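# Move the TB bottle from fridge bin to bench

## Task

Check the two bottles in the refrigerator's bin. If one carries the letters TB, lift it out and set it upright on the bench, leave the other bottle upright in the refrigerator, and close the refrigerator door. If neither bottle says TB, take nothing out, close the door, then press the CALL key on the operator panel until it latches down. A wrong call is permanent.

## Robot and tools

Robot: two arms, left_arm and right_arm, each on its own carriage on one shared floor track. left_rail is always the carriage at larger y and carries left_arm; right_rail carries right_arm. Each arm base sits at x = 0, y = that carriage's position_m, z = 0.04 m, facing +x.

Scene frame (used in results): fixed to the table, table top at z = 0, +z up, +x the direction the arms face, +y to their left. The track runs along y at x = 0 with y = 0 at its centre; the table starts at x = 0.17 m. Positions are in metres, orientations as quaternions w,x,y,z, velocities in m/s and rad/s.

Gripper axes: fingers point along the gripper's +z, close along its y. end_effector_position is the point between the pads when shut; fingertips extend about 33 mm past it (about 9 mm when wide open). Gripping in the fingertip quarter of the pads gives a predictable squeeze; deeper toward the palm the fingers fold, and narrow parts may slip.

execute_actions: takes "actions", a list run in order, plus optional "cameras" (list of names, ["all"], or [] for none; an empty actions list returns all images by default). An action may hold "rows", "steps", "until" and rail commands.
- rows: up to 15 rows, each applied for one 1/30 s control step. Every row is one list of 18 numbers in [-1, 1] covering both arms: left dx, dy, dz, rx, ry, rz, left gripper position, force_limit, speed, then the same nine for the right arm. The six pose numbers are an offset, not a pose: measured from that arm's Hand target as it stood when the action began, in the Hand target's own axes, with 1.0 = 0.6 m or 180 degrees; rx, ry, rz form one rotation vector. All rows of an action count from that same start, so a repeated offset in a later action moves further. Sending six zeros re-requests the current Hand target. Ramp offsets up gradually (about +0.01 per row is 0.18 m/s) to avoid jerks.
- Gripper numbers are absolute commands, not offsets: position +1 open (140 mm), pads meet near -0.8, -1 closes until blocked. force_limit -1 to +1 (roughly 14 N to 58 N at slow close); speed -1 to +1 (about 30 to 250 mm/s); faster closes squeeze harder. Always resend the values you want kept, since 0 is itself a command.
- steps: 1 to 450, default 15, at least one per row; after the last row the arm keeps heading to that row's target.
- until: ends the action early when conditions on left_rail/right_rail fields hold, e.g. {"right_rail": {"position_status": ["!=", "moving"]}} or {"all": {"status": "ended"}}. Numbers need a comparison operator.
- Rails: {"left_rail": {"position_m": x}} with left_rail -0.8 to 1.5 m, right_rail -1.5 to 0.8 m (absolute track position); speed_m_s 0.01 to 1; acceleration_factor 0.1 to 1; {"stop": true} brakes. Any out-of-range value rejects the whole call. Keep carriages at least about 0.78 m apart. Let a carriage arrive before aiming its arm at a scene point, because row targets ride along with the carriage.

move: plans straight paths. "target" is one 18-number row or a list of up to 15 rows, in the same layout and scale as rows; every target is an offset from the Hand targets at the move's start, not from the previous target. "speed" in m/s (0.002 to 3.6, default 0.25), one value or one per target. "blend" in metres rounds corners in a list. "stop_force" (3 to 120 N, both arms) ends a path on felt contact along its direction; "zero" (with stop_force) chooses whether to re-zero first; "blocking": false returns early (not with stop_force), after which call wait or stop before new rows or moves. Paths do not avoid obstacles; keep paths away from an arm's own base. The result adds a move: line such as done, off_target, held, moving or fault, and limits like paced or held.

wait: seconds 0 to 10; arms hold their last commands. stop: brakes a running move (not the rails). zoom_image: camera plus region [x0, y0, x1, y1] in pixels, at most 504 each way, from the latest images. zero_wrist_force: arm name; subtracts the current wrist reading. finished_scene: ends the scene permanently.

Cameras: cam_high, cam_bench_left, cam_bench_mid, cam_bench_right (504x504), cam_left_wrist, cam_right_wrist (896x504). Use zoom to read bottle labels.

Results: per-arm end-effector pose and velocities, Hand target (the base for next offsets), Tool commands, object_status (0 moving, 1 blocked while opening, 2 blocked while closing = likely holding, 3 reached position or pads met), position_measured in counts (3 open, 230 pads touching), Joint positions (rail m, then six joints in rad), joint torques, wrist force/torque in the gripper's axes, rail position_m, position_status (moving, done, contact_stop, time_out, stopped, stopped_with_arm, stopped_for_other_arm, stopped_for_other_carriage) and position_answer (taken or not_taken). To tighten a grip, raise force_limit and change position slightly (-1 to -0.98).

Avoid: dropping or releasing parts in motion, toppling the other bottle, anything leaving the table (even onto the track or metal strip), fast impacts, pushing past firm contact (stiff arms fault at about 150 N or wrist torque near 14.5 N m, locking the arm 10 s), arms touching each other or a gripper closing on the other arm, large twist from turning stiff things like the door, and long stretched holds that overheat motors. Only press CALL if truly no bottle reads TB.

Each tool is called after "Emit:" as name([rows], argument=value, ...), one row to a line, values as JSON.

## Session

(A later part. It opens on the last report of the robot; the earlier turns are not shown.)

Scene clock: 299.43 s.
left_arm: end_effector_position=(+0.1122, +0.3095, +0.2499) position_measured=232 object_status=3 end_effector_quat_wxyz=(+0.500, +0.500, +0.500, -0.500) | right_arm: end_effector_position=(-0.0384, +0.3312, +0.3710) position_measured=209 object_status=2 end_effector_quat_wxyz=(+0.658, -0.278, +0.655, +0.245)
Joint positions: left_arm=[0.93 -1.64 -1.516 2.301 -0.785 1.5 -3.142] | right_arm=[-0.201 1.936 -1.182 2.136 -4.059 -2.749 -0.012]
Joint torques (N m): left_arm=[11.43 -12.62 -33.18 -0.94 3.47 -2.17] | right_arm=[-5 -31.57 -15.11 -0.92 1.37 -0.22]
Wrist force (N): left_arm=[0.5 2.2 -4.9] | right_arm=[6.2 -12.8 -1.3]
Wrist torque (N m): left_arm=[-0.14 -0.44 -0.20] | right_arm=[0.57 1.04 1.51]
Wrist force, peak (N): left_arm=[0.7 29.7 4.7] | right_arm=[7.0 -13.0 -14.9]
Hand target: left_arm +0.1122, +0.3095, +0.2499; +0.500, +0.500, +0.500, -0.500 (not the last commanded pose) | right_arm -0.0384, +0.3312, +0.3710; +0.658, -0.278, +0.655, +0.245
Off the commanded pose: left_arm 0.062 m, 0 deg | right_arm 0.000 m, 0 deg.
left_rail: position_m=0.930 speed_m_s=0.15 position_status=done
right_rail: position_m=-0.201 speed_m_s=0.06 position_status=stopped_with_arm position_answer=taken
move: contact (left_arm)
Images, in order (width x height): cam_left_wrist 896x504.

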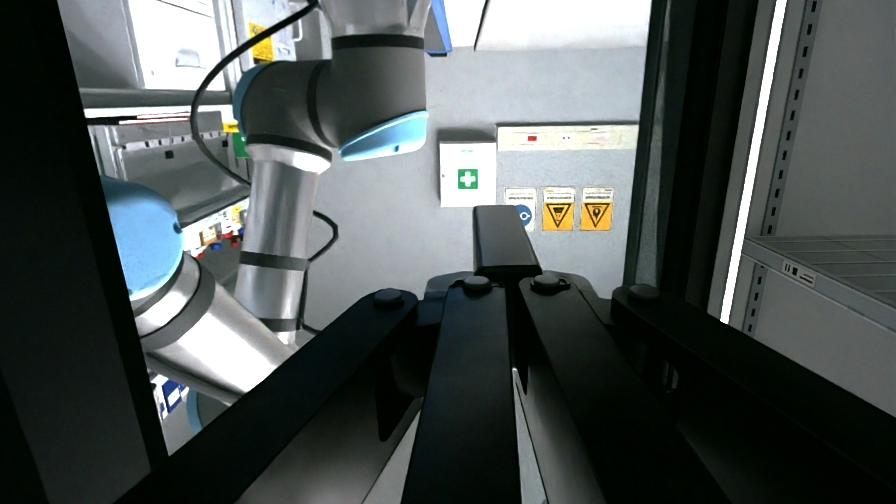

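Emit:
execute_actions([
  {"rows":[[0,0,0,0,0,0,-0.85,0,-0.5,0,0,0,0,0,0,0.2,0,-0.5]],"steps":50},
])

Emit:
move(target=[0,0,0,0,0,0,-0.85,0,-0.5,0,-0.02,-0.14,0,0,0,0.2,0,-0.5], speed=0.1, cameras=["cam_right_wrist","cam_left_wrist"])

Scene clock: 306.00 s.
left_arm: end_effector_position=(+0.1122, +0.3095, +0.2499) position_measured=232 object_status=3 end_effector_quat_wxyz=(+0.500, +0.500, +0.500, -0.500) | right_arm: end_effector_position=(-0.0384, +0.3312, +0.3710) position_measured=104 object_status=3 end_effector_quat_wxyz=(+0.658, -0.278, +0.655, +0.245)
Joint positions: left_arm=[0.93 -1.64 -1.516 2.301 -0.785 1.5 -3.142] | right_arm=[-0.201 1.936 -1.182 2.136 -4.059 -2.749 -0.012]
Joint torques (N m): left_arm=[11.81 -15.66 -16.05 -0.74 -1.24 -1.07] | right_arm=[1.31 -31.67 -14.87 -0.68 -2.24 -0.26]
Wrist force (N): left_arm=[0.1 0.1 -0.4] | right_arm=[-5.5 -1.7 1.4]
Wrist torque (N m): left_arm=[-0.12 -0.46 -0.20] | right_arm=[0.21 0.86 0.59]
Wrist force, peak (N): left_arm=[0.4 2.1 -5.5] | right_arm=[6.2 -13.0 -1.4]
Hand target: left_arm +0.1122, +0.3095, +0.2499; +0.500, +0.500, +0.500, -0.500 | right_arm -0.0384, +0.3312, +0.3710; +0.658, -0.278, +0.655, +0.245
Off the commanded pose: left_arm 0.000 m, 0 deg | right_arm 0.000 m, 0 deg.
left_rail: position_m=0.930 speed_m_s=0.15 position_status=done
right_rail: position_m=-0.201 speed_m_s=0.06 position_status=stopped_with_arm position_answer=taken

Scene clock: 306.50 s.
left_arm: end_effector_position=(+0.1122, +0.3095, +0.2499) position_measured=232 object_status=3 end_effector_quat_wxyz=(+0.500, +0.500, +0.500, -0.500) | right_arm: end_effector_position=(-0.0386, +0.3310, +0.3710) position_measured=104 object_status=3 end_effector_quat_wxyz=(+0.658, -0.278, +0.655, +0.245)
Joint positions: left_arm=[0.93 -1.64 -1.516 2.301 -0.785 1.5 -3.142] | right_arm=[-0.201 1.936 -1.182 2.136 -4.059 -2.749 -0.012]
Joint torques (N m): left_arm=[11.89 -17.22 -11.66 -1.06 -1.43 -1.12] | right_arm=[-9.69 -24.13 -22.6 -1.2 2.33 0]
Wrist force (N): left_arm=[-0.2 -0.1 -0.5] | right_arm=[-5.6 -1.5 1.5]
Wrist torque (N m): left_arm=[-0.17 -0.38 -0.20] | right_arm=[0.23 0.88 0.58]
Wrist force, peak (N): left_arm=[-0.3 0.0 -0.7] | right_arm=[-5.4 -1.7 2.1]
Hand target: left_arm +0.1122, +0.3095, +0.2499; +0.500, +0.500, +0.500, -0.500 | right_arm -0.0385, +0.3311, +0.3710; +0.658, -0.278, +0.655, +0.245 (not the last commanded pose)
Off the commanded pose: left_arm 0.000 m, 0 deg | right_arm 0.085 m, 0 deg.
left_rail: position_m=0.930 speed_m_s=0.15 position_status=done
right_rail: position_m=-0.201 speed_m_s=0.06 position_status=stopped_with_arm position_answer=taken
move: held (right_arm; a check stopped the path); limits=held
pose unreachable (right arm): on one or more control steps of this call, first in action 0 (counted from 0), this arm could not follow its commanded pose, so it was not sent that pose on those steps. It may still have moved: this result reports where it is.
cause: moving toward the commanded pose would bring two parts of the arm too close to each other (its gripper and another part of the arm, with joints 5 (wrist 1) to 7 (wrist 3) between them, 3 mm apart when it was first held).
Images, in order (width x height): cam_left_wrist 896x504, cam_right_wrist 896x504.

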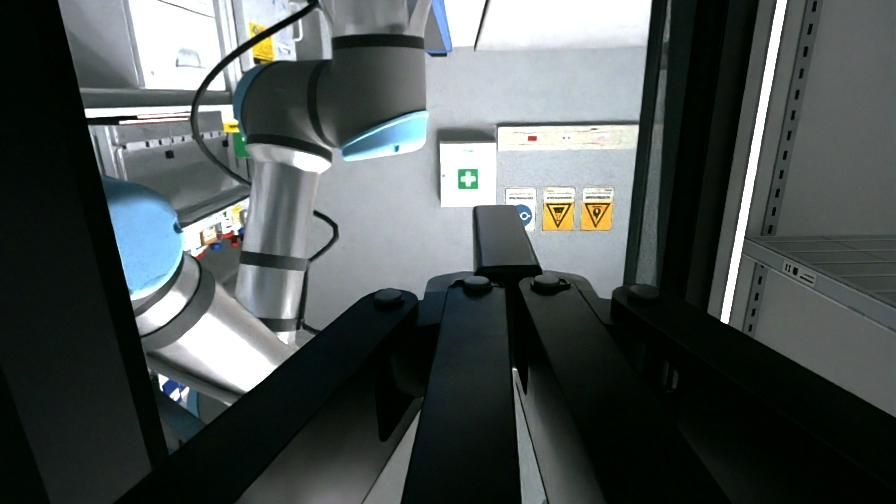

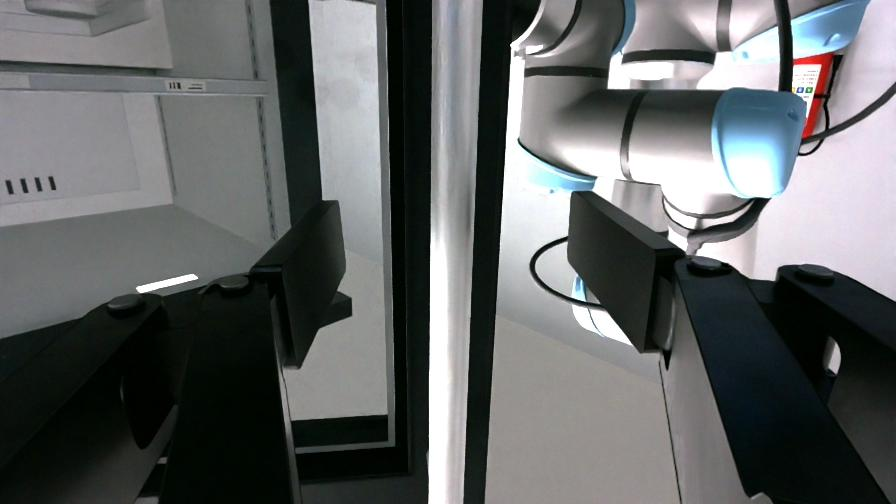

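Emit:
move([
  [0,0,0,0,0,0,-0.85,0,-0.5,0,0.0,-0.02,-0.06,0,0,0.2,0,-0.5],
  [0,0,0,0,0,0,-0.85,0,-0.5,0,0.0,-0.13,-0.17,0,0,0.2,0,-0.5],
], speed=0.1, blend=0.01, cameras=["cam_right_wrist"])

Scene clock: 311.90 s.
left_arm: end_effector_position=(+0.1122, +0.3095, +0.2499) position_measured=232 object_status=3 end_effector_quat_wxyz=(+0.500, +0.500, +0.500, -0.500) | right_arm: end_effector_position=(-0.0952, +0.2775, +0.3721) position_measured=104 object_status=3 end_effector_quat_wxyz=(+0.561, -0.442, +0.568, +0.409)
Joint positions: left_arm=[0.93 -1.64 -1.516 2.301 -0.785 1.5 -3.142] | right_arm=[-0.201 1.81 -1.515 2.582 -4.167 -2.089 -0.012]
Joint torques (N m): left_arm=[10.85 -25.55 -7.27 -1.09 -1.25 -0.53] | right_arm=[-9.52 -21.5 -4.42 0.86 2.73 -2.62]
Wrist force (N): left_arm=[-0.1 0.2 -0.9] | right_arm=[-5.5 -1.2 1.3]
Wrist torque (N m): left_arm=[-0.09 -0.41 -0.20] | right_arm=[0.27 0.84 0.66]
Wrist force, peak (N): left_arm=[-0.1 0.2 -0.9] | right_arm=[-5.8 -1.3 1.8]
Hand target: left_arm +0.1122, +0.3095, +0.2499; +0.500, +0.500, +0.500, -0.500 | right_arm -0.0952, +0.2775, +0.3721; +0.561, -0.442, +0.568, +0.409
Off the commanded pose: left_arm 0.000 m, 0 deg | right_arm 0.000 m, 0 deg.
left_rail: position_m=0.930 speed_m_s=0.15 position_status=done
right_rail: position_m=-0.201 speed_m_s=0.06 position_status=stopped_with_arm position_answer=taken
move: done
Images, in order (width x height): cam_right_wrist 896x504.

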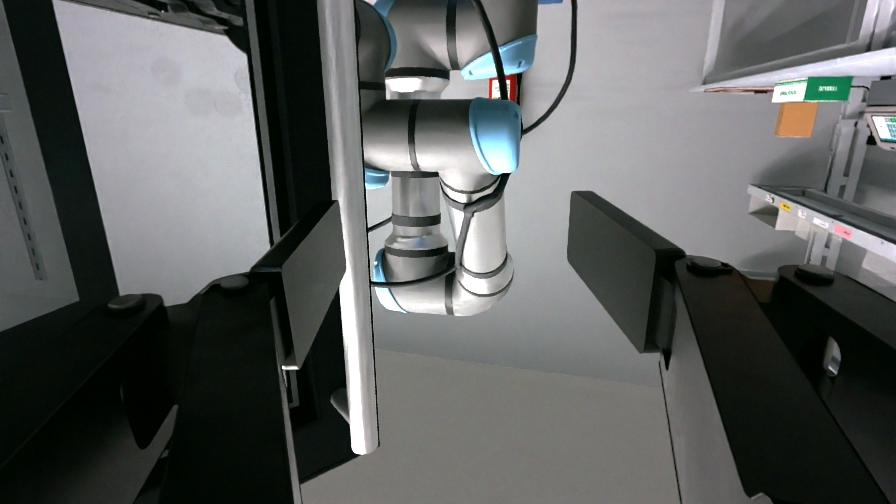

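Emit:
execute_actions([
  {"right_rail":{"position_m":-0.75,"speed_m_s":0.3},"steps":150,"until":{"right_rail":{"position_status":["!=","moving"]}}},
])

Emit:
move(target=[0,-0.13,0,0,0,0,-0.85,0,-0.5,0,0,0,0,0,0,0.2,0,-0.5], speed=0.1, stop_force=35)

Emit:
execute_actions([
  {"left_rail":{"position_m":0.6,"speed_m_s":0.1},"steps":200,"until":{"left_rail":{"position_status":["!=","moving"]}}},
], cameras=["cam_left_wrist","cam_right_wrist"])

Scene clock: 323.90 s.
left_arm: end_effector_position=(+0.1122, +0.3095, +0.2499) position_measured=232 object_status=3 end_effector_quat_wxyz=(+0.500, +0.500, +0.500, -0.500) | right_arm: end_effector_position=(-0.0952, -0.2717, +0.3721) position_measured=104 object_status=3 end_effector_quat_wxyz=(+0.561, -0.442, +0.568, +0.409)
Joint positions: left_arm=[0.93 -1.64 -1.516 2.301 -0.785 1.5 -3.142] | right_arm=[-0.75 1.81 -1.515 2.582 -4.167 -2.088 -0.012]
Joint torques (N m): left_arm=[11.77 -28.11 -7.02 -1.16 -1.52 1.7] | right_arm=[-7.02 -9.51 -17.76 0.63 2.37 -2.03]
Wrist force (N): left_arm=[0.2 0.0 -0.6] | right_arm=[-5.4 -1.2 1.3]
Wrist torque (N m): left_arm=[-0.16 -0.47 -0.21] | right_arm=[0.25 0.82 0.67]
Wrist force, peak (N): left_arm=[-0.1 0.0 -0.9] | right_arm=[-5.7 -1.1 2.4]
Hand target: left_arm +0.1122, +0.3095, +0.2499; +0.500, +0.500, +0.500, -0.500 | right_arm -0.0952, -0.2717, +0.3721; +0.561, -0.442, +0.568, +0.409
Tool commands: left_gripper/position=-0.85 left_gripper/force_limit=+0.0 left_gripper/speed=-0.5 right_gripper/position=+0.2 right_gripper/force_limit=+0.0 right_gripper/speed=-0.5
Off the commanded pose: left_arm 0.000 m, 0 deg | right_arm 0.000 m, 0 deg.
left_rail: position_m=0.930 speed_m_s=0.15 position_status=done
right_rail: position_m=-0.750 speed_m_s=0.30 position_status=done

Scene clock: 325.90 s.
left_arm: end_effector_position=(+0.0342, +0.3094, +0.2499) position_measured=232 object_status=3 end_effector_quat_wxyz=(+0.500, +0.500, +0.500, -0.500) | right_arm: end_effector_position=(-0.0952, -0.2717, +0.3721) position_measured=104 object_status=3 end_effector_quat_wxyz=(+0.561, -0.442, +0.568, +0.409)
Joint positions: left_arm=[0.93 -1.904 -1.56 2.347 -0.787 1.237 -3.142] | right_arm=[-0.75 1.81 -1.515 2.582 -4.167 -2.088 -0.012]
Joint torques (N m): left_arm=[-12.53 -27.4 -3.4 -2.12 -2.08 -2.29] | right_arm=[-5.55 -8.75 -21.8 0.56 2.31 -1.66]
Wrist force (N): left_arm=[0.2 0.0 -0.6] | right_arm=[-5.5 -1.4 1.3]
Wrist torque (N m): left_arm=[-0.08 -0.50 -0.22] | right_arm=[0.23 0.84 0.67]
Wrist force, peak (N): left_arm=[-0.2 5.3 1.3] | right_arm=[-5.6 -1.4 1.3]
Hand target: left_arm +0.0342, +0.3094, +0.2499; +0.500, +0.500, +0.500, -0.500 | right_arm -0.0952, -0.2717, +0.3721; +0.561, -0.442, +0.568, +0.409
Off the commanded pose: left_arm 0.000 m, 0 deg | right_arm 0.000 m, 0 deg.
left_rail: position_m=0.930 speed_m_s=0.15 position_status=done
right_rail: position_m=-0.750 speed_m_s=0.30 position_status=done
move: done

Scene clock: 339.33 s.
left_arm: end_effector_position=(+0.0345, -0.0175, +0.2497) position_measured=232 object_status=3 end_effector_quat_wxyz=(+0.500, +0.500, +0.500, -0.500) | right_arm: end_effector_position=(-0.0952, -0.2717, +0.3721) position_measured=104 object_status=3 end_effector_quat_wxyz=(+0.561, -0.442, +0.568, +0.409)
Joint positions: left_arm=[0.602 -1.904 -1.561 2.349 -0.787 1.237 -3.142] | right_arm=[-0.75 1.81 -1.515 2.582 -4.167 -2.088 -0.012]
Joint torques (N m): left_arm=[2.72 -19.87 -17.31 -2.23 0 0.3] | right_arm=[-1.66 -7.96 -22.1 -0.42 2.02 1.27]
Wrist force (N): left_arm=[-11.3 -2.6 -52.3] | right_arm=[-5.4 -1.3 1.2]
Wrist torque (N m): left_arm=[-0.60 -0.71 -0.13] | right_arm=[0.25 0.82 0.66]
Wrist force, peak (N): left_arm=[-26.3 -3.0 -127.5] | right_arm=[-5.8 -1.2 1.4]
Hand target: left_arm +0.0345, -0.0175, +0.2497; +0.500, +0.500, +0.500, -0.500 (not the last commanded pose) | right_arm -0.0952, -0.2717, +0.3721; +0.561, -0.442, +0.568, +0.409
Tool commands: left_gripper/position=-0.85098 left_gripper/force_limit=+0.003922 left_gripper/speed=-0.498039 right_gripper/position=+0.2 right_gripper/force_limit=+0.0 right_gripper/speed=-0.5
Off the commanded pose: left_arm 0.001 m, 0 deg | right_arm 0.000 m, 0 deg.
FORCE FAULT: contact force on the left arm reached its limit, and that arm stopped for 10 seconds. The contact can be on any part of that arm, not only on its tool. That arm's remaining commands of this call were not run. That arm's target is now where it stood when the stop ended, not its last command. That arm accepts commands again.
left_rail: position_m=0.602 speed_m_s=0.10 position_status=stopped_with_arm position_answer=taken
right_rail: position_m=-0.750 speed_m_s=0.30 position_status=done
Images, in order (width x height): cam_left_wrist 896x504, cam_right_wrist 896x504.

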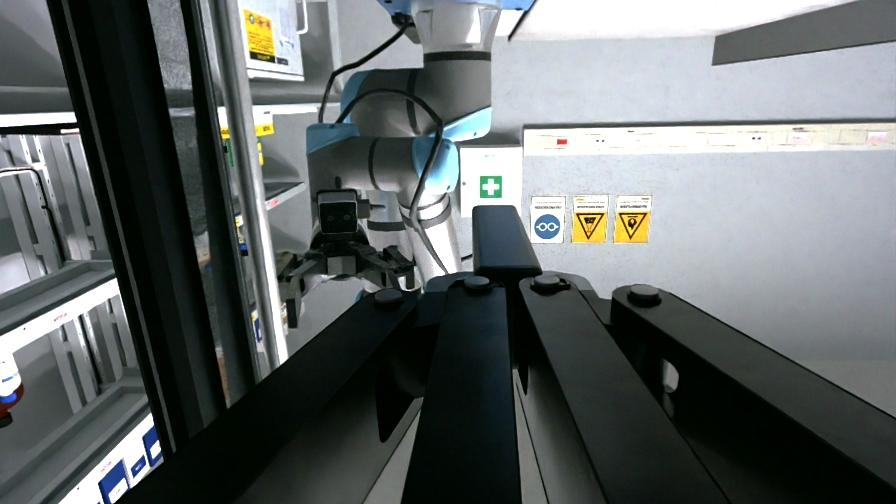

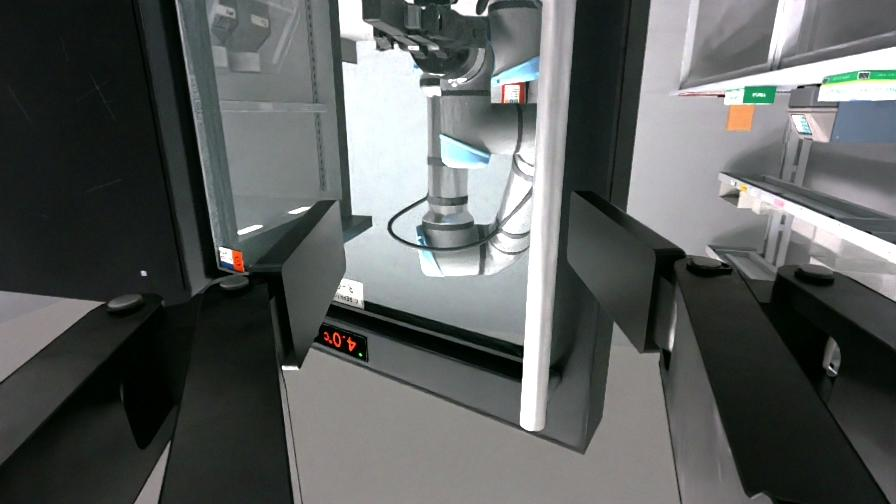

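Emit:
move(target=[0,0,-0.06,0,0,0,-0.85,0,-0.5,0,0,0,0,0,0,0.2,0,-0.5], speed=0.06, cameras=["cam_high","cam_right_wrist","cam_left_wrist"])

Scene clock: 357.77 s.
left_arm: end_effector_position=(+0.0344, +0.0184, +0.2497) position_measured=232 object_status=3 end_effector_quat_wxyz=(+0.500, +0.500, +0.500, -0.500) | right_arm: end_effector_position=(-0.0952, -0.2717, +0.3721) position_measured=104 object_status=3 end_effector_quat_wxyz=(+0.561, -0.442, +0.568, +0.409)
Joint positions: left_arm=[0.602 -1.952 -1.66 2.441 -0.781 1.189 -3.142] | right_arm=[-0.75 1.81 -1.515 2.582 -4.167 -2.088 -0.012]
Joint torques (N m): left_arm=[-11.69 -23.22 -5.9 -0.18 -2.42 -2.27] | right_arm=[1.3 -8.65 -21.56 -1.22 1.71 1.17]
Wrist force (N): left_arm=[-1.6 -0.1 -1.1] | right_arm=[-5.5 -1.1 1.1]
Wrist torque (N m): left_arm=[-0.12 -0.11 -0.21] | right_arm=[0.28 0.84 0.66]
Wrist force, peak (N): left_arm=[-11.6 -2.4 -52.8] | right_arm=[-5.8 -1.4 1.4]
Hand target: left_arm +0.0344, +0.0185, +0.2497; +0.500, +0.500, +0.500, -0.500 | right_arm -0.0952, -0.2717, +0.3721; +0.561, -0.442, +0.568, +0.409
Off the commanded pose: left_arm 0.000 m, 0 deg | right_arm 0.000 m, 0 deg.
left_rail: position_m=0.602 speed_m_s=0.10 position_status=stopped_with_arm position_answer=taken
right_rail: position_m=-0.750 speed_m_s=0.30 position_status=done
move: done
Images, in order (width x height): cam_high 504x504, cam_left_wrist 896x504, cam_right_wrist 896x504.

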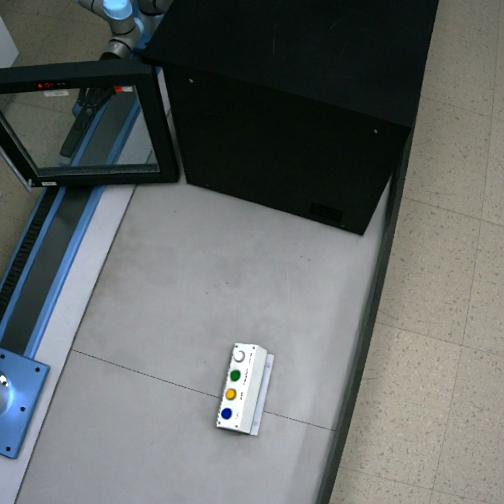

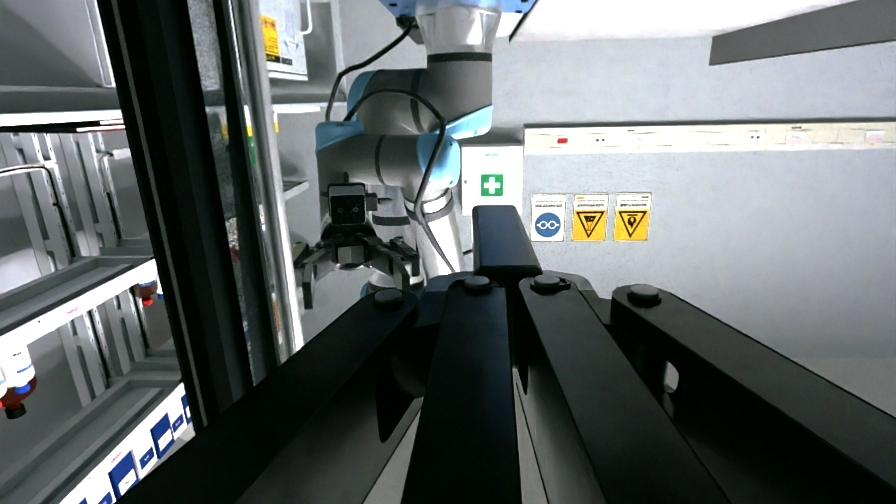

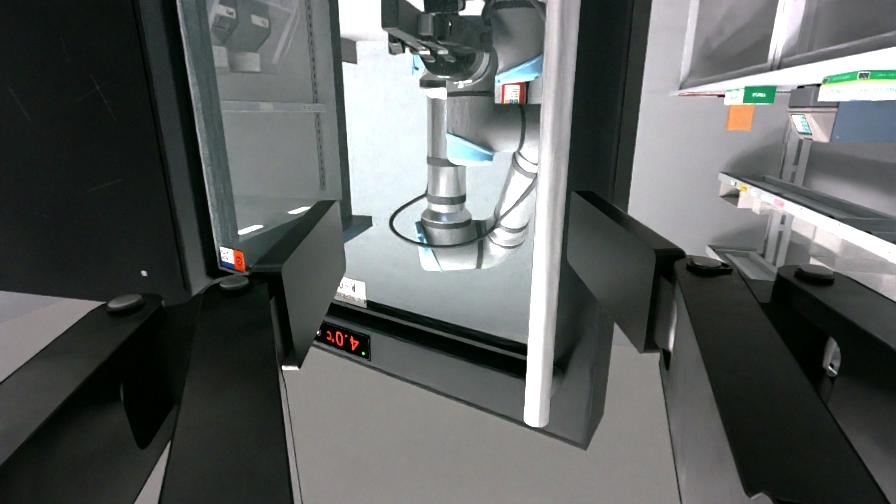

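Emit:
execute_actions([
  {"left_rail":{"position_m":0.95,"speed_m_s":0.25},"steps":120,"until":{"left_rail":{"position_status":["!=","moving"]}}},
])

Emit:
move(target=[0,0.05,-0.1,-0.5,0,0,0.2,0,-0.5,0,0,0,0,0,0,0.2,0,-0.5], speed=0.3, cameras=["cam_left_wrist","cam_right_wrist"])

Scene clock: 362.43 s.
left_arm: end_effector_position=(+0.0344, +0.3660, +0.2497) position_measured=232 object_status=3 end_effector_quat_wxyz=(+0.500, +0.500, +0.500, -0.500) | right_arm: end_effector_position=(-0.0952, -0.2717, +0.3721) position_measured=104 object_status=3 end_effector_quat_wxyz=(+0.561, -0.442, +0.568, +0.409)
Joint positions: left_arm=[0.95 -1.952 -1.66 2.441 -0.78 1.189 -3.142] | right_arm=[-0.75 1.81 -1.515 2.582 -4.167 -2.088 -0.012]
Joint torques (N m): left_arm=[-2.74 -17.77 -15.62 -2.23 0.56 -2.5] | right_arm=[1.83 -8.63 -21.51 -1.51 1.59 1.26]
Wrist force (N): left_arm=[-1.4 0.1 -1.1] | right_arm=[-5.6 -1.3 1.4]
Wrist torque (N m): left_arm=[-0.07 -0.15 -0.22] | right_arm=[0.24 0.85 0.67]
Wrist force, peak (N): left_arm=[-1.7 -0.2 -2.3] | right_arm=[-5.7 -1.3 1.4]
Hand target: left_arm +0.0344, +0.3660, +0.2497; +0.500, +0.500, +0.500, -0.500 | right_arm -0.0952, -0.2717, +0.3721; +0.561, -0.442, +0.568, +0.409
Tool commands: left_gripper/position=-0.85 left_gripper/force_limit=+0.0 left_gripper/speed=-0.5 right_gripper/position=+0.2 right_gripper/force_limit=+0.0 right_gripper/speed=-0.5
Off the commanded pose: left_arm 0.000 m, 0 deg | right_arm 0.000 m, 0 deg.
left_rail: position_m=0.950 speed_m_s=0.25 position_status=done
right_rail: position_m=-0.750 speed_m_s=0.30 position_status=done

Scene clock: 365.83 s.
left_arm: end_effector_position=(+0.0644, +0.4261, +0.2498) position_measured=104 object_status=3 end_effector_quat_wxyz=(+0.707, +0.000, +0.707, +0.000) | right_arm: end_effector_position=(-0.0952, -0.2717, +0.3721) position_measured=104 object_status=3 end_effector_quat_wxyz=(+0.561, -0.442, +0.568, +0.409)
Joint positions: left_arm=[0.95 -2.243 -0.994 1.556 -0.563 -0.673 -3.14] | right_arm=[-0.75 1.81 -1.515 2.582 -4.167 -2.088 -0.012]
Joint torques (N m): left_arm=[15.08 -33.32 -29.7 3.4 -1.85 -2.87] | right_arm=[3.38 -8.55 -21.79 -1.91 1.5 1.24]
Wrist force (N): left_arm=[-1.4 -0.1 -0.5] | right_arm=[-5.5 -1.4 1.3]
Wrist torque (N m): left_arm=[-0.12 -0.19 -0.07] | right_arm=[0.23 0.84 0.67]
Wrist force, peak (N): left_arm=[-1.8 -0.3 -0.8] | right_arm=[-5.8 -1.2 1.4]
Hand target: left_arm +0.0644, +0.4261, +0.2498; +0.707, +0.000, +0.707, +0.000 | right_arm -0.0952, -0.2717, +0.3721; +0.561, -0.442, +0.568, +0.409
Off the commanded pose: left_arm 0.000 m, 0 deg | right_arm 0.000 m, 0 deg.
left_rail: position_m=0.950 speed_m_s=0.25 position_status=done
right_rail: position_m=-0.750 speed_m_s=0.30 position_status=done
move: done
Images, in order (width x height): cam_left_wrist 896x504, cam_right_wrist 896x504.

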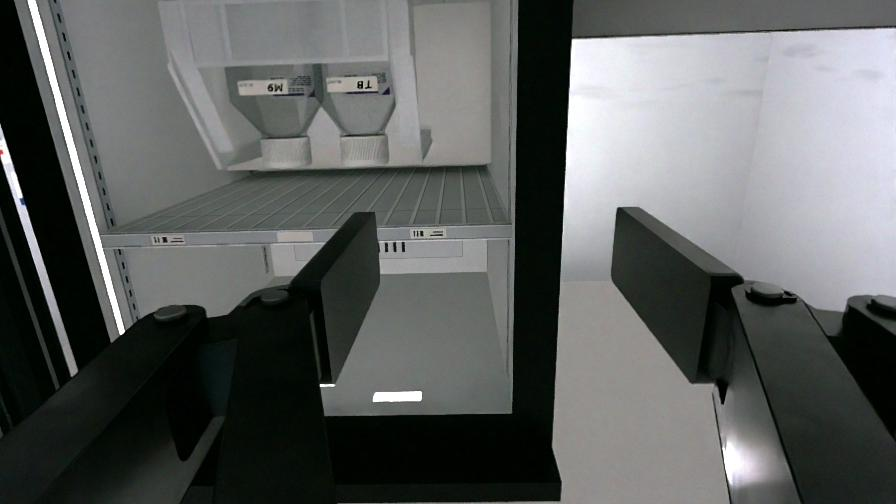

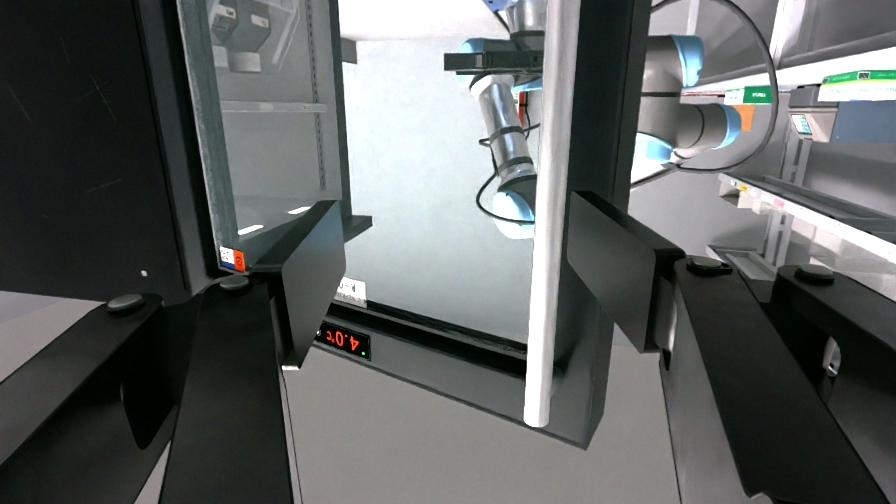

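Emit:
execute_actions([
  {"left_rail":{"position_m":0.80},"steps":120,"until":{"left_rail":{"position_status":["!=","moving"]}}},
])

Emit:
move(target=[0.0833,0,0.06,0,0,0,0.2,0,-0.5,0,0,0,0,0,0,0.2,0,-0.5], cameras=["cam_left_wrist","cam_bench_left"])

Scene clock: 376.90 s.
left_arm: end_effector_position=(+0.0644, +0.2761, +0.2498) position_measured=104 object_status=3 end_effector_quat_wxyz=(+0.707, +0.000, +0.707, +0.000) | right_arm: end_effector_position=(-0.0952, -0.2717, +0.3721) position_measured=104 object_status=3 end_effector_quat_wxyz=(+0.561, -0.442, +0.568, +0.409)
Joint positions: left_arm=[0.8 -2.243 -0.994 1.556 -0.563 -0.673 -3.14] | right_arm=[-0.75 1.81 -1.515 2.582 -4.167 -2.088 -0.012]
Joint torques (N m): left_arm=[11.4 -39.85 -25.44 1.98 -0.14 -2.67] | right_arm=[4.87 -7.87 -21.7 -2.59 1.2 1.2]
Wrist force (N): left_arm=[-1.7 0.3 -0.6] | right_arm=[-5.5 -1.4 1.3]
Wrist torque (N m): left_arm=[-0.03 -0.14 -0.07] | right_arm=[0.23 0.84 0.67]
Wrist force, peak (N): left_arm=[-1.7 1.5 -0.6] | right_arm=[-5.6 -1.6 1.5]
Hand target: left_arm +0.0644, +0.2761, +0.2498; +0.707, +0.000, +0.707, +0.000 | right_arm -0.0952, -0.2717, +0.3721; +0.561, -0.442, +0.568, +0.409
Tool commands: left_gripper/position=+0.2 left_gripper/force_limit=+0.0 left_gripper/speed=-0.5 right_gripper/position=+0.2 right_gripper/force_limit=+0.0 right_gripper/speed=-0.5
Off the commanded pose: left_arm 0.000 m, 0 deg | right_arm 0.000 m, 0 deg.
left_rail: position_m=0.800 speed_m_s=0.25 position_status=done
right_rail: position_m=-0.750 speed_m_s=0.30 position_status=done

Scene clock: 377.97 s.
left_arm: end_effector_position=(+0.1003, +0.2761, +0.1999) position_measured=104 object_status=3 end_effector_quat_wxyz=(+0.707, +0.000, +0.707, +0.000) | right_arm: end_effector_position=(-0.0952, -0.2717, +0.3721) position_measured=104 object_status=3 end_effector_quat_wxyz=(+0.561, -0.442, +0.568, +0.409)
Joint positions: left_arm=[0.8 -2.191 -0.953 1.642 -0.69 -0.621 -3.14] | right_arm=[-0.75 1.81 -1.515 2.582 -4.167 -2.088 -0.012]
Joint torques (N m): left_arm=[14.2 -34.25 -2.88 -0.33 2.16 2.87] | right_arm=[4.43 -9.06 -21.81 -2.6 1.31 1.36]
Wrist force (N): left_arm=[-1.7 -0.3 -0.6] | right_arm=[-5.5 -1.2 1.4]
Wrist torque (N m): left_arm=[-0.16 -0.13 -0.07] | right_arm=[0.26 0.83 0.66]
Wrist force, peak (N): left_arm=[-2.6 -0.1 -1.2] | right_arm=[-5.6 -1.4 1.4]
Hand target: left_arm +0.1004, +0.2761, +0.1998; +0.707, +0.000, +0.707, +0.000 | right_arm -0.0952, -0.2717, +0.3721; +0.561, -0.442, +0.568, +0.409
Off the commanded pose: left_arm 0.000 m, 0 deg | right_arm 0.000 m, 0 deg.
left_rail: position_m=0.800 speed_m_s=0.25 position_status=done
right_rail: position_m=-0.750 speed_m_s=0.30 position_status=done
move: done
Images, in order (width x height): cam_bench_left 504x504, cam_left_wrist 896x504.

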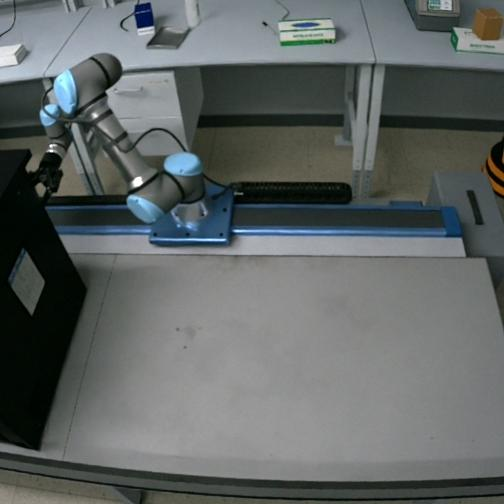

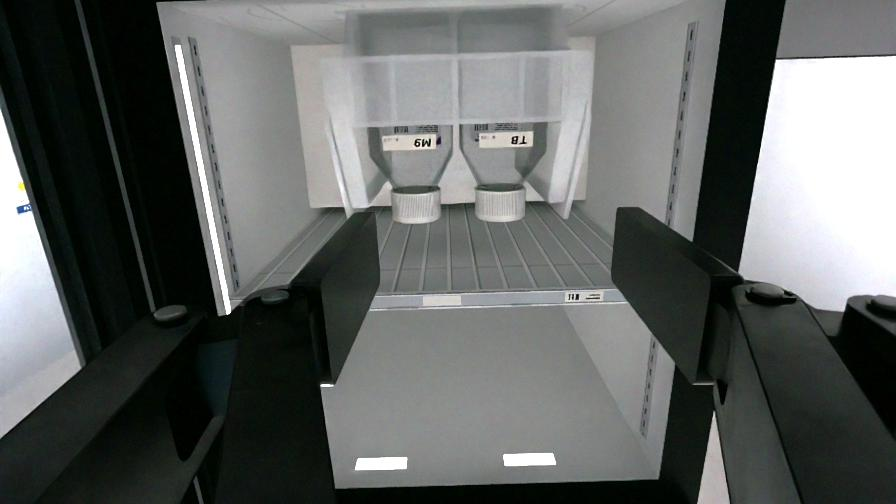

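Emit:
zoom_image(camera="cam_left_wrist", region=[280, 0, 660, 320])

Scaled by 1.326 from the camera's 896x504 image, which has a finer 1280x720 frame.

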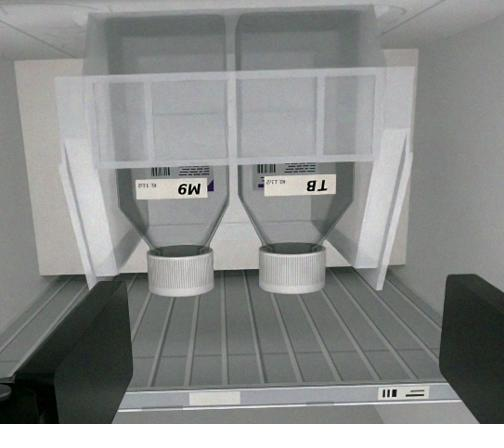

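Emit:
move(target=[-0.06,0,0.36,0,0,0,0.05,0,-0.5,0,0,0,0,0,0,0.2,0,-0.5], cameras=["cam_left_wrist"])

Scene clock: 424.00 s.
left_arm: end_effector_position=(+0.3162, +0.2763, +0.2357) position_measured=123 object_status=3 end_effector_quat_wxyz=(+0.707, +0.000, +0.707, +0.001) | right_arm: end_effector_position=(-0.0952, -0.2717, +0.3721) position_measured=104 object_status=3 end_effector_quat_wxyz=(+0.561, -0.442, +0.568, +0.409)
Joint positions: left_arm=[0.8 -1.818 -1.085 1.752 -0.669 -0.248 -3.139] | right_arm=[-0.75 1.81 -1.515 2.582 -4.167 -2.088 -0.012]
Joint torques (N m): left_arm=[14.08 -29.05 -30.54 2.08 2.01 -2.32] | right_arm=[5.25 -9.41 -20.99 -3.44 0.83 1.16]
Wrist force (N): left_arm=[-1.9 0.1 -0.4] | right_arm=[-5.5 -1.3 1.2]
Wrist torque (N m): left_arm=[-0.08 -0.06 -0.07] | right_arm=[0.24 0.84 0.67]
Wrist force, peak (N): left_arm=[-2.3 0.0 0.7] | right_arm=[-5.7 -1.2 1.3]
Hand target: left_arm +0.3164, +0.2762, +0.2357; +0.707, +0.000, +0.707, +0.000 | right_arm -0.0952, -0.2717, +0.3721; +0.561, -0.442, +0.568, +0.409
Off the commanded pose: left_arm 0.000 m, 0 deg | right_arm 0.000 m, 0 deg.
left_rail: position_m=0.800 speed_m_s=0.25 position_status=done
right_rail: position_m=-0.750 speed_m_s=0.30 position_status=done
move: done
Images, in order (width x height): cam_left_wrist 896x504.

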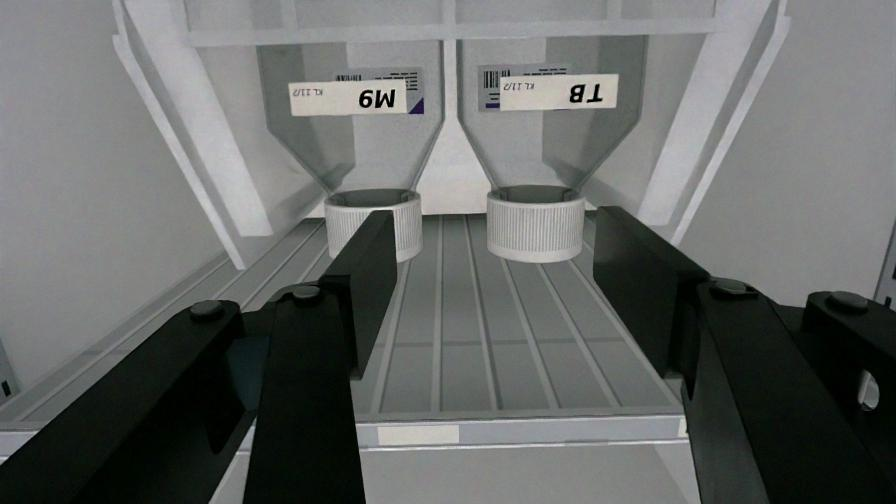

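Emit:
move([
  [-0.018,0.05,0,0,0,0,0.05,0,-0.5,0,0,0,0,0,0,0.2,0,-0.5],
  [-0.019,0.05,0.085,0,0,0,0.05,0,-0.5,0,0,0,0,0,0,0.2,0,-0.5],
], blend=0.005, speed=0.1, cameras=["cam_left_wrist"])

Scene clock: 435.43 s.
left_arm: end_effector_position=(+0.3672, +0.3062, +0.2471) position_measured=123 object_status=3 end_effector_quat_wxyz=(+0.707, +0.000, +0.707, +0.000) | right_arm: end_effector_position=(-0.0952, -0.2717, +0.3721) position_measured=104 object_status=3 end_effector_quat_wxyz=(+0.561, -0.442, +0.568, +0.409)
Joint positions: left_arm=[0.8 -1.729 -1.155 1.827 -0.675 -0.159 -3.138] | right_arm=[-0.75 1.81 -1.515 2.582 -4.167 -2.088 -0.012]
Joint torques (N m): left_arm=[15.44 -26.83 -30.65 1.14 3.86 2.63] | right_arm=[3.76 -9.28 -21.29 -4.27 0.53 1.19]
Wrist force (N): left_arm=[-4.3 2.9 -4.9] | right_arm=[-5.6 -1.3 1.4]
Wrist torque (N m): left_arm=[-0.36 -0.13 0.07] | right_arm=[0.24 0.86 0.67]
Wrist force, peak (N): left_arm=[-3.1 2.5 -7.8] | right_arm=[-5.7 -1.2 1.3]
Hand target: left_arm +0.3674, +0.3062, +0.2471; +0.707, +0.000, +0.707, +0.000 | right_arm -0.0952, -0.2717, +0.3721; +0.561, -0.442, +0.568, +0.409
Off the commanded pose: left_arm 0.000 m, 0 deg | right_arm 0.000 m, 0 deg.
left_rail: position_m=0.800 speed_m_s=0.25 position_status=done
right_rail: position_m=-0.750 speed_m_s=0.30 position_status=done
move: done
Images, in order (width x height): cam_left_wrist 896x504.

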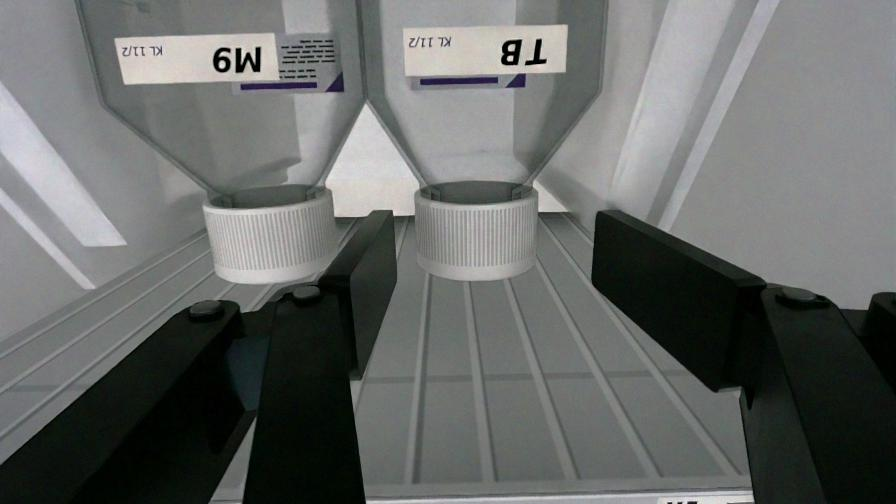

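Emit:
move(target=[-0.008,-0.005,0.088,0,0,0,0.05,0,-0.5,0,0,0,0,0,0,0.2,0,-0.5], speed=0.07, stop_force=12, cameras=["cam_left_wrist"])

Scene clock: 441.63 s.
left_arm: end_effector_position=(+0.4202, +0.3033, +0.2518) position_measured=123 object_status=3 end_effector_quat_wxyz=(+0.707, +0.000, +0.707, +0.000) | right_arm: end_effector_position=(-0.0952, -0.2717, +0.3721) position_measured=104 object_status=3 end_effector_quat_wxyz=(+0.561, -0.442, +0.568, +0.409)
Joint positions: left_arm=[0.8 -1.62 -1.14 1.789 -0.658 -0.05 -3.132] | right_arm=[-0.75 1.81 -1.515 2.582 -4.167 -2.088 -0.012]
Joint torques (N m): left_arm=[17.19 -26.11 -29.35 1.63 1.88 -2.3] | right_arm=[5.18 -8.67 -20.51 -4.79 0.29 1.14]
Wrist force (N): left_arm=[-3.3 -3.1 -8.1] | right_arm=[-5.3 -1.4 1.3]
Wrist torque (N m): left_arm=[-0.56 0.00 -0.05] | right_arm=[0.22 0.80 0.67]
Wrist force, peak (N): left_arm=[-3.9 -3.0 -8.8] | right_arm=[-5.7 -1.3 1.3]
Hand target: left_arm +0.4202, +0.3033, +0.2518; +0.707, +0.000, +0.707, +0.000 | right_arm -0.0952, -0.2717, +0.3721; +0.561, -0.442, +0.568, +0.409
Off the commanded pose: left_arm 0.000 m, 0 deg | right_arm 0.000 m, 0 deg.
left_rail: position_m=0.800 speed_m_s=0.25 position_status=done
right_rail: position_m=-0.750 speed_m_s=0.30 position_status=done
move: done
Images, in order (width x height): cam_left_wrist 896x504.

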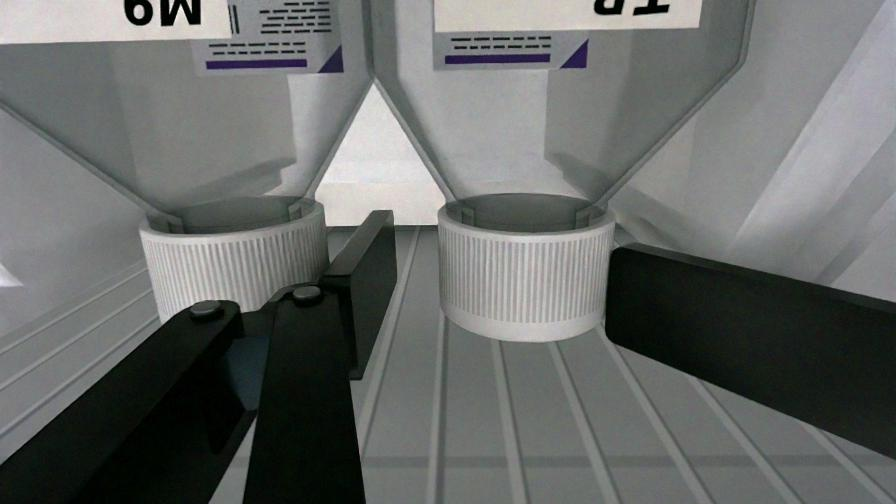

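Emit:
move([
  [0,0,-0.06,0,0,0,0.05,0,-0.5,0,0,0,0,0,0,0.2,0,-0.5],
  [0,0.02,-0.06,0,0,0,0.15,0,-0.5,0,0,0,0,0,0,0.2,0,-0.5],
], speed=0.1, cameras=["cam_left_wrist"])

Scene clock: 446.57 s.
left_arm: end_effector_position=(+0.3842, +0.3153, +0.2519) position_measured=110 object_status=3 end_effector_quat_wxyz=(+0.707, +0.000, +0.707, +0.001) | right_arm: end_effector_position=(-0.0952, -0.2717, +0.3721) position_measured=104 object_status=3 end_effector_quat_wxyz=(+0.561, -0.442, +0.568, +0.409)
Joint positions: left_arm=[0.8 -1.697 -1.175 1.843 -0.671 -0.127 -3.138] | right_arm=[-0.75 1.81 -1.515 2.582 -4.167 -2.088 -0.012]
Joint torques (N m): left_arm=[-11.23 -44.24 -4.08 -0.82 -0.86 2.57] | right_arm=[4.83 -9.63 -21.6 -5.09 0.11 1.33]
Wrist force (N): left_arm=[-2.0 -2.5 0.9] | right_arm=[-5.4 -1.2 1.4]
Wrist torque (N m): left_arm=[0.01 -0.16 -0.05] | right_arm=[0.27 0.82 0.67]
Wrist force, peak (N): left_arm=[-3.5 -2.5 -7.5] | right_arm=[-5.7 -1.4 1.4]
Hand target: left_arm +0.3842, +0.3153, +0.2519; +0.707, +0.000, +0.707, +0.000 | right_arm -0.0952, -0.2717, +0.3721; +0.561, -0.442, +0.568, +0.409
Off the commanded pose: left_arm 0.000 m, 0 deg | right_arm 0.000 m, 0 deg.
left_rail: position_m=0.800 speed_m_s=0.25 position_status=done
right_rail: position_m=-0.750 speed_m_s=0.30 position_status=done
move: done
Images, in order (width x height): cam_left_wrist 896x504.

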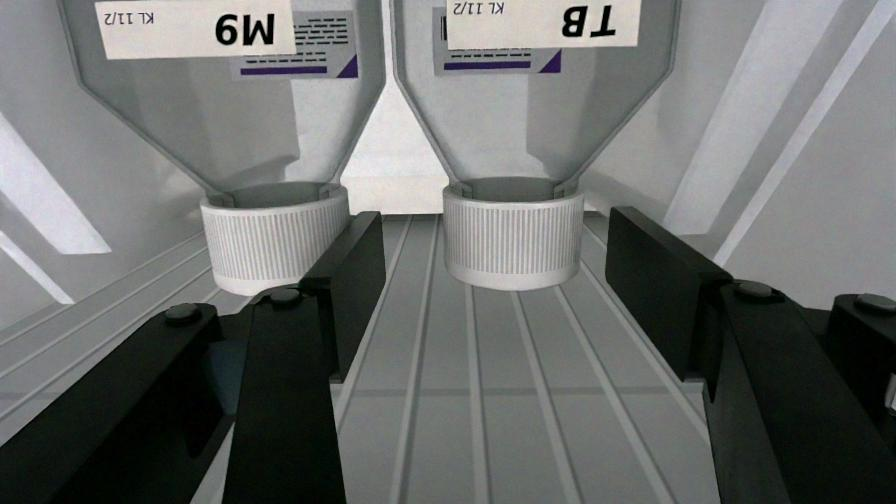

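Emit:
move([
  [0,0.017,0,0,0,0,0.15,0,-0.5,0,0,0,0,0,0,0.2,0,-0.5],
  [0,0.017,0.03,0,0,0,0.15,0,-0.5,0,0,0,0,0,0,0.2,0,-0.5],
], speed=0.08, cameras=["cam_left_wrist"])

Scene clock: 453.93 s.
left_arm: end_effector_position=(+0.4020, +0.3255, +0.2519) position_measured=110 object_status=3 end_effector_quat_wxyz=(+0.707, +0.000, +0.707, +0.000) | right_arm: end_effector_position=(-0.0952, -0.2717, +0.3721) position_measured=104 object_status=3 end_effector_quat_wxyz=(+0.561, -0.442, +0.568, +0.409)
Joint positions: left_arm=[0.8 -1.661 -1.19 1.865 -0.68 -0.091 -3.136] | right_arm=[-0.75 1.81 -1.515 2.582 -4.167 -2.088 -0.012]
Joint torques (N m): left_arm=[17.1 -25.47 -28.98 1.45 2.04 2.67] | right_arm=[4.36 -8.79 -20.92 -5.32 0.16 1.26]
Wrist force (N): left_arm=[-1.6 -2.1 -2.1] | right_arm=[-5.5 -1.4 1.3]
Wrist torque (N m): left_arm=[-0.10 -0.14 -0.06] | right_arm=[0.22 0.84 0.66]
Wrist force, peak (N): left_arm=[-1.4 -3.2 -2.8] | right_arm=[-5.8 -1.1 1.4]
Hand target: left_arm +0.4022, +0.3255, +0.2519; +0.707, +0.000, +0.707, +0.000 | right_arm -0.0952, -0.2717, +0.3721; +0.561, -0.442, +0.568, +0.409
Off the commanded pose: left_arm 0.000 m, 0 deg | right_arm 0.000 m, 0 deg.
left_rail: position_m=0.800 speed_m_s=0.25 position_status=done
right_rail: position_m=-0.750 speed_m_s=0.30 position_status=done
move: done
Images, in order (width x height): cam_left_wrist 896x504.

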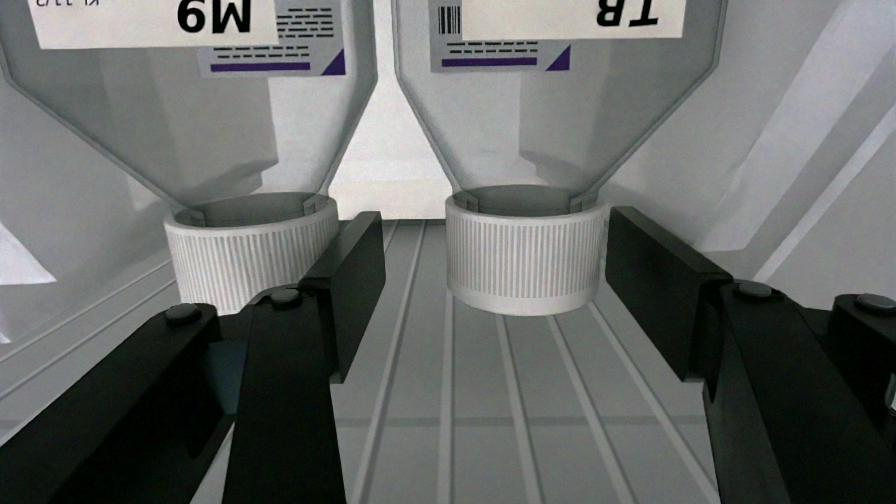

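Emit:
move([
  [0,0,-0.02,0,0,0,0.15,0,-0.5,0,0,0,0,0,0,0.2,0,-0.5],
  [0,0.025,-0.02,0,0,0,0.15,0,-0.5,0,0,0,0,0,0,0.2,0,-0.5],
], speed=0.08, cameras=["cam_left_wrist"])

Scene clock: 463.00 s.
left_arm: end_effector_position=(+0.3902, +0.3404, +0.2519) position_measured=110 object_status=3 end_effector_quat_wxyz=(+0.707, +0.000, +0.707, +0.000) | right_arm: end_effector_position=(-0.0952, -0.2717, +0.3721) position_measured=104 object_status=3 end_effector_quat_wxyz=(+0.561, -0.442, +0.568, +0.409)
Joint positions: left_arm=[0.8 -1.69 -1.223 1.915 -0.695 -0.12 -3.139] | right_arm=[-0.75 1.81 -1.515 2.582 -4.167 -2.088 -0.012]
Joint torques (N m): left_arm=[-9.87 -41.58 -1.12 -0.86 -3.19 2.44] | right_arm=[4.97 -8.65 -21.34 -5.31 -0.04 1.18]
Wrist force (N): left_arm=[-1.8 -2.5 -0.2] | right_arm=[-5.3 -1.4 1.1]
Wrist torque (N m): left_arm=[-0.04 -0.21 -0.07] | right_arm=[0.21 0.80 0.67]
Wrist force, peak (N): left_arm=[-1.8 -4.5 -0.1] | right_arm=[-5.7 -1.5 1.2]
Hand target: left_arm +0.3901, +0.3405, +0.2519; +0.707, +0.000, +0.707, +0.000 | right_arm -0.0952, -0.2717, +0.3721; +0.561, -0.442, +0.568, +0.409
Off the commanded pose: left_arm 0.000 m, 0 deg | right_arm 0.000 m, 0 deg.
left_rail: position_m=0.800 speed_m_s=0.25 position_status=done
right_rail: position_m=-0.750 speed_m_s=0.30 position_status=done
move: done
Images, in order (width x height): cam_left_wrist 896x504.

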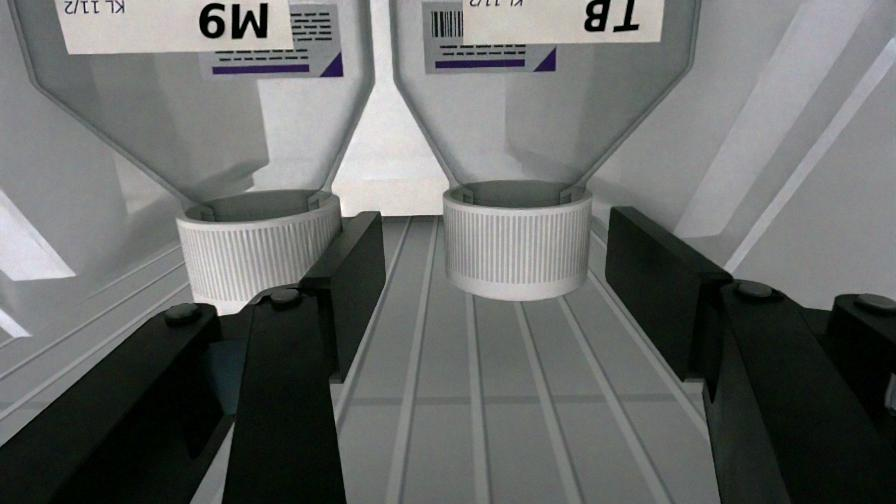

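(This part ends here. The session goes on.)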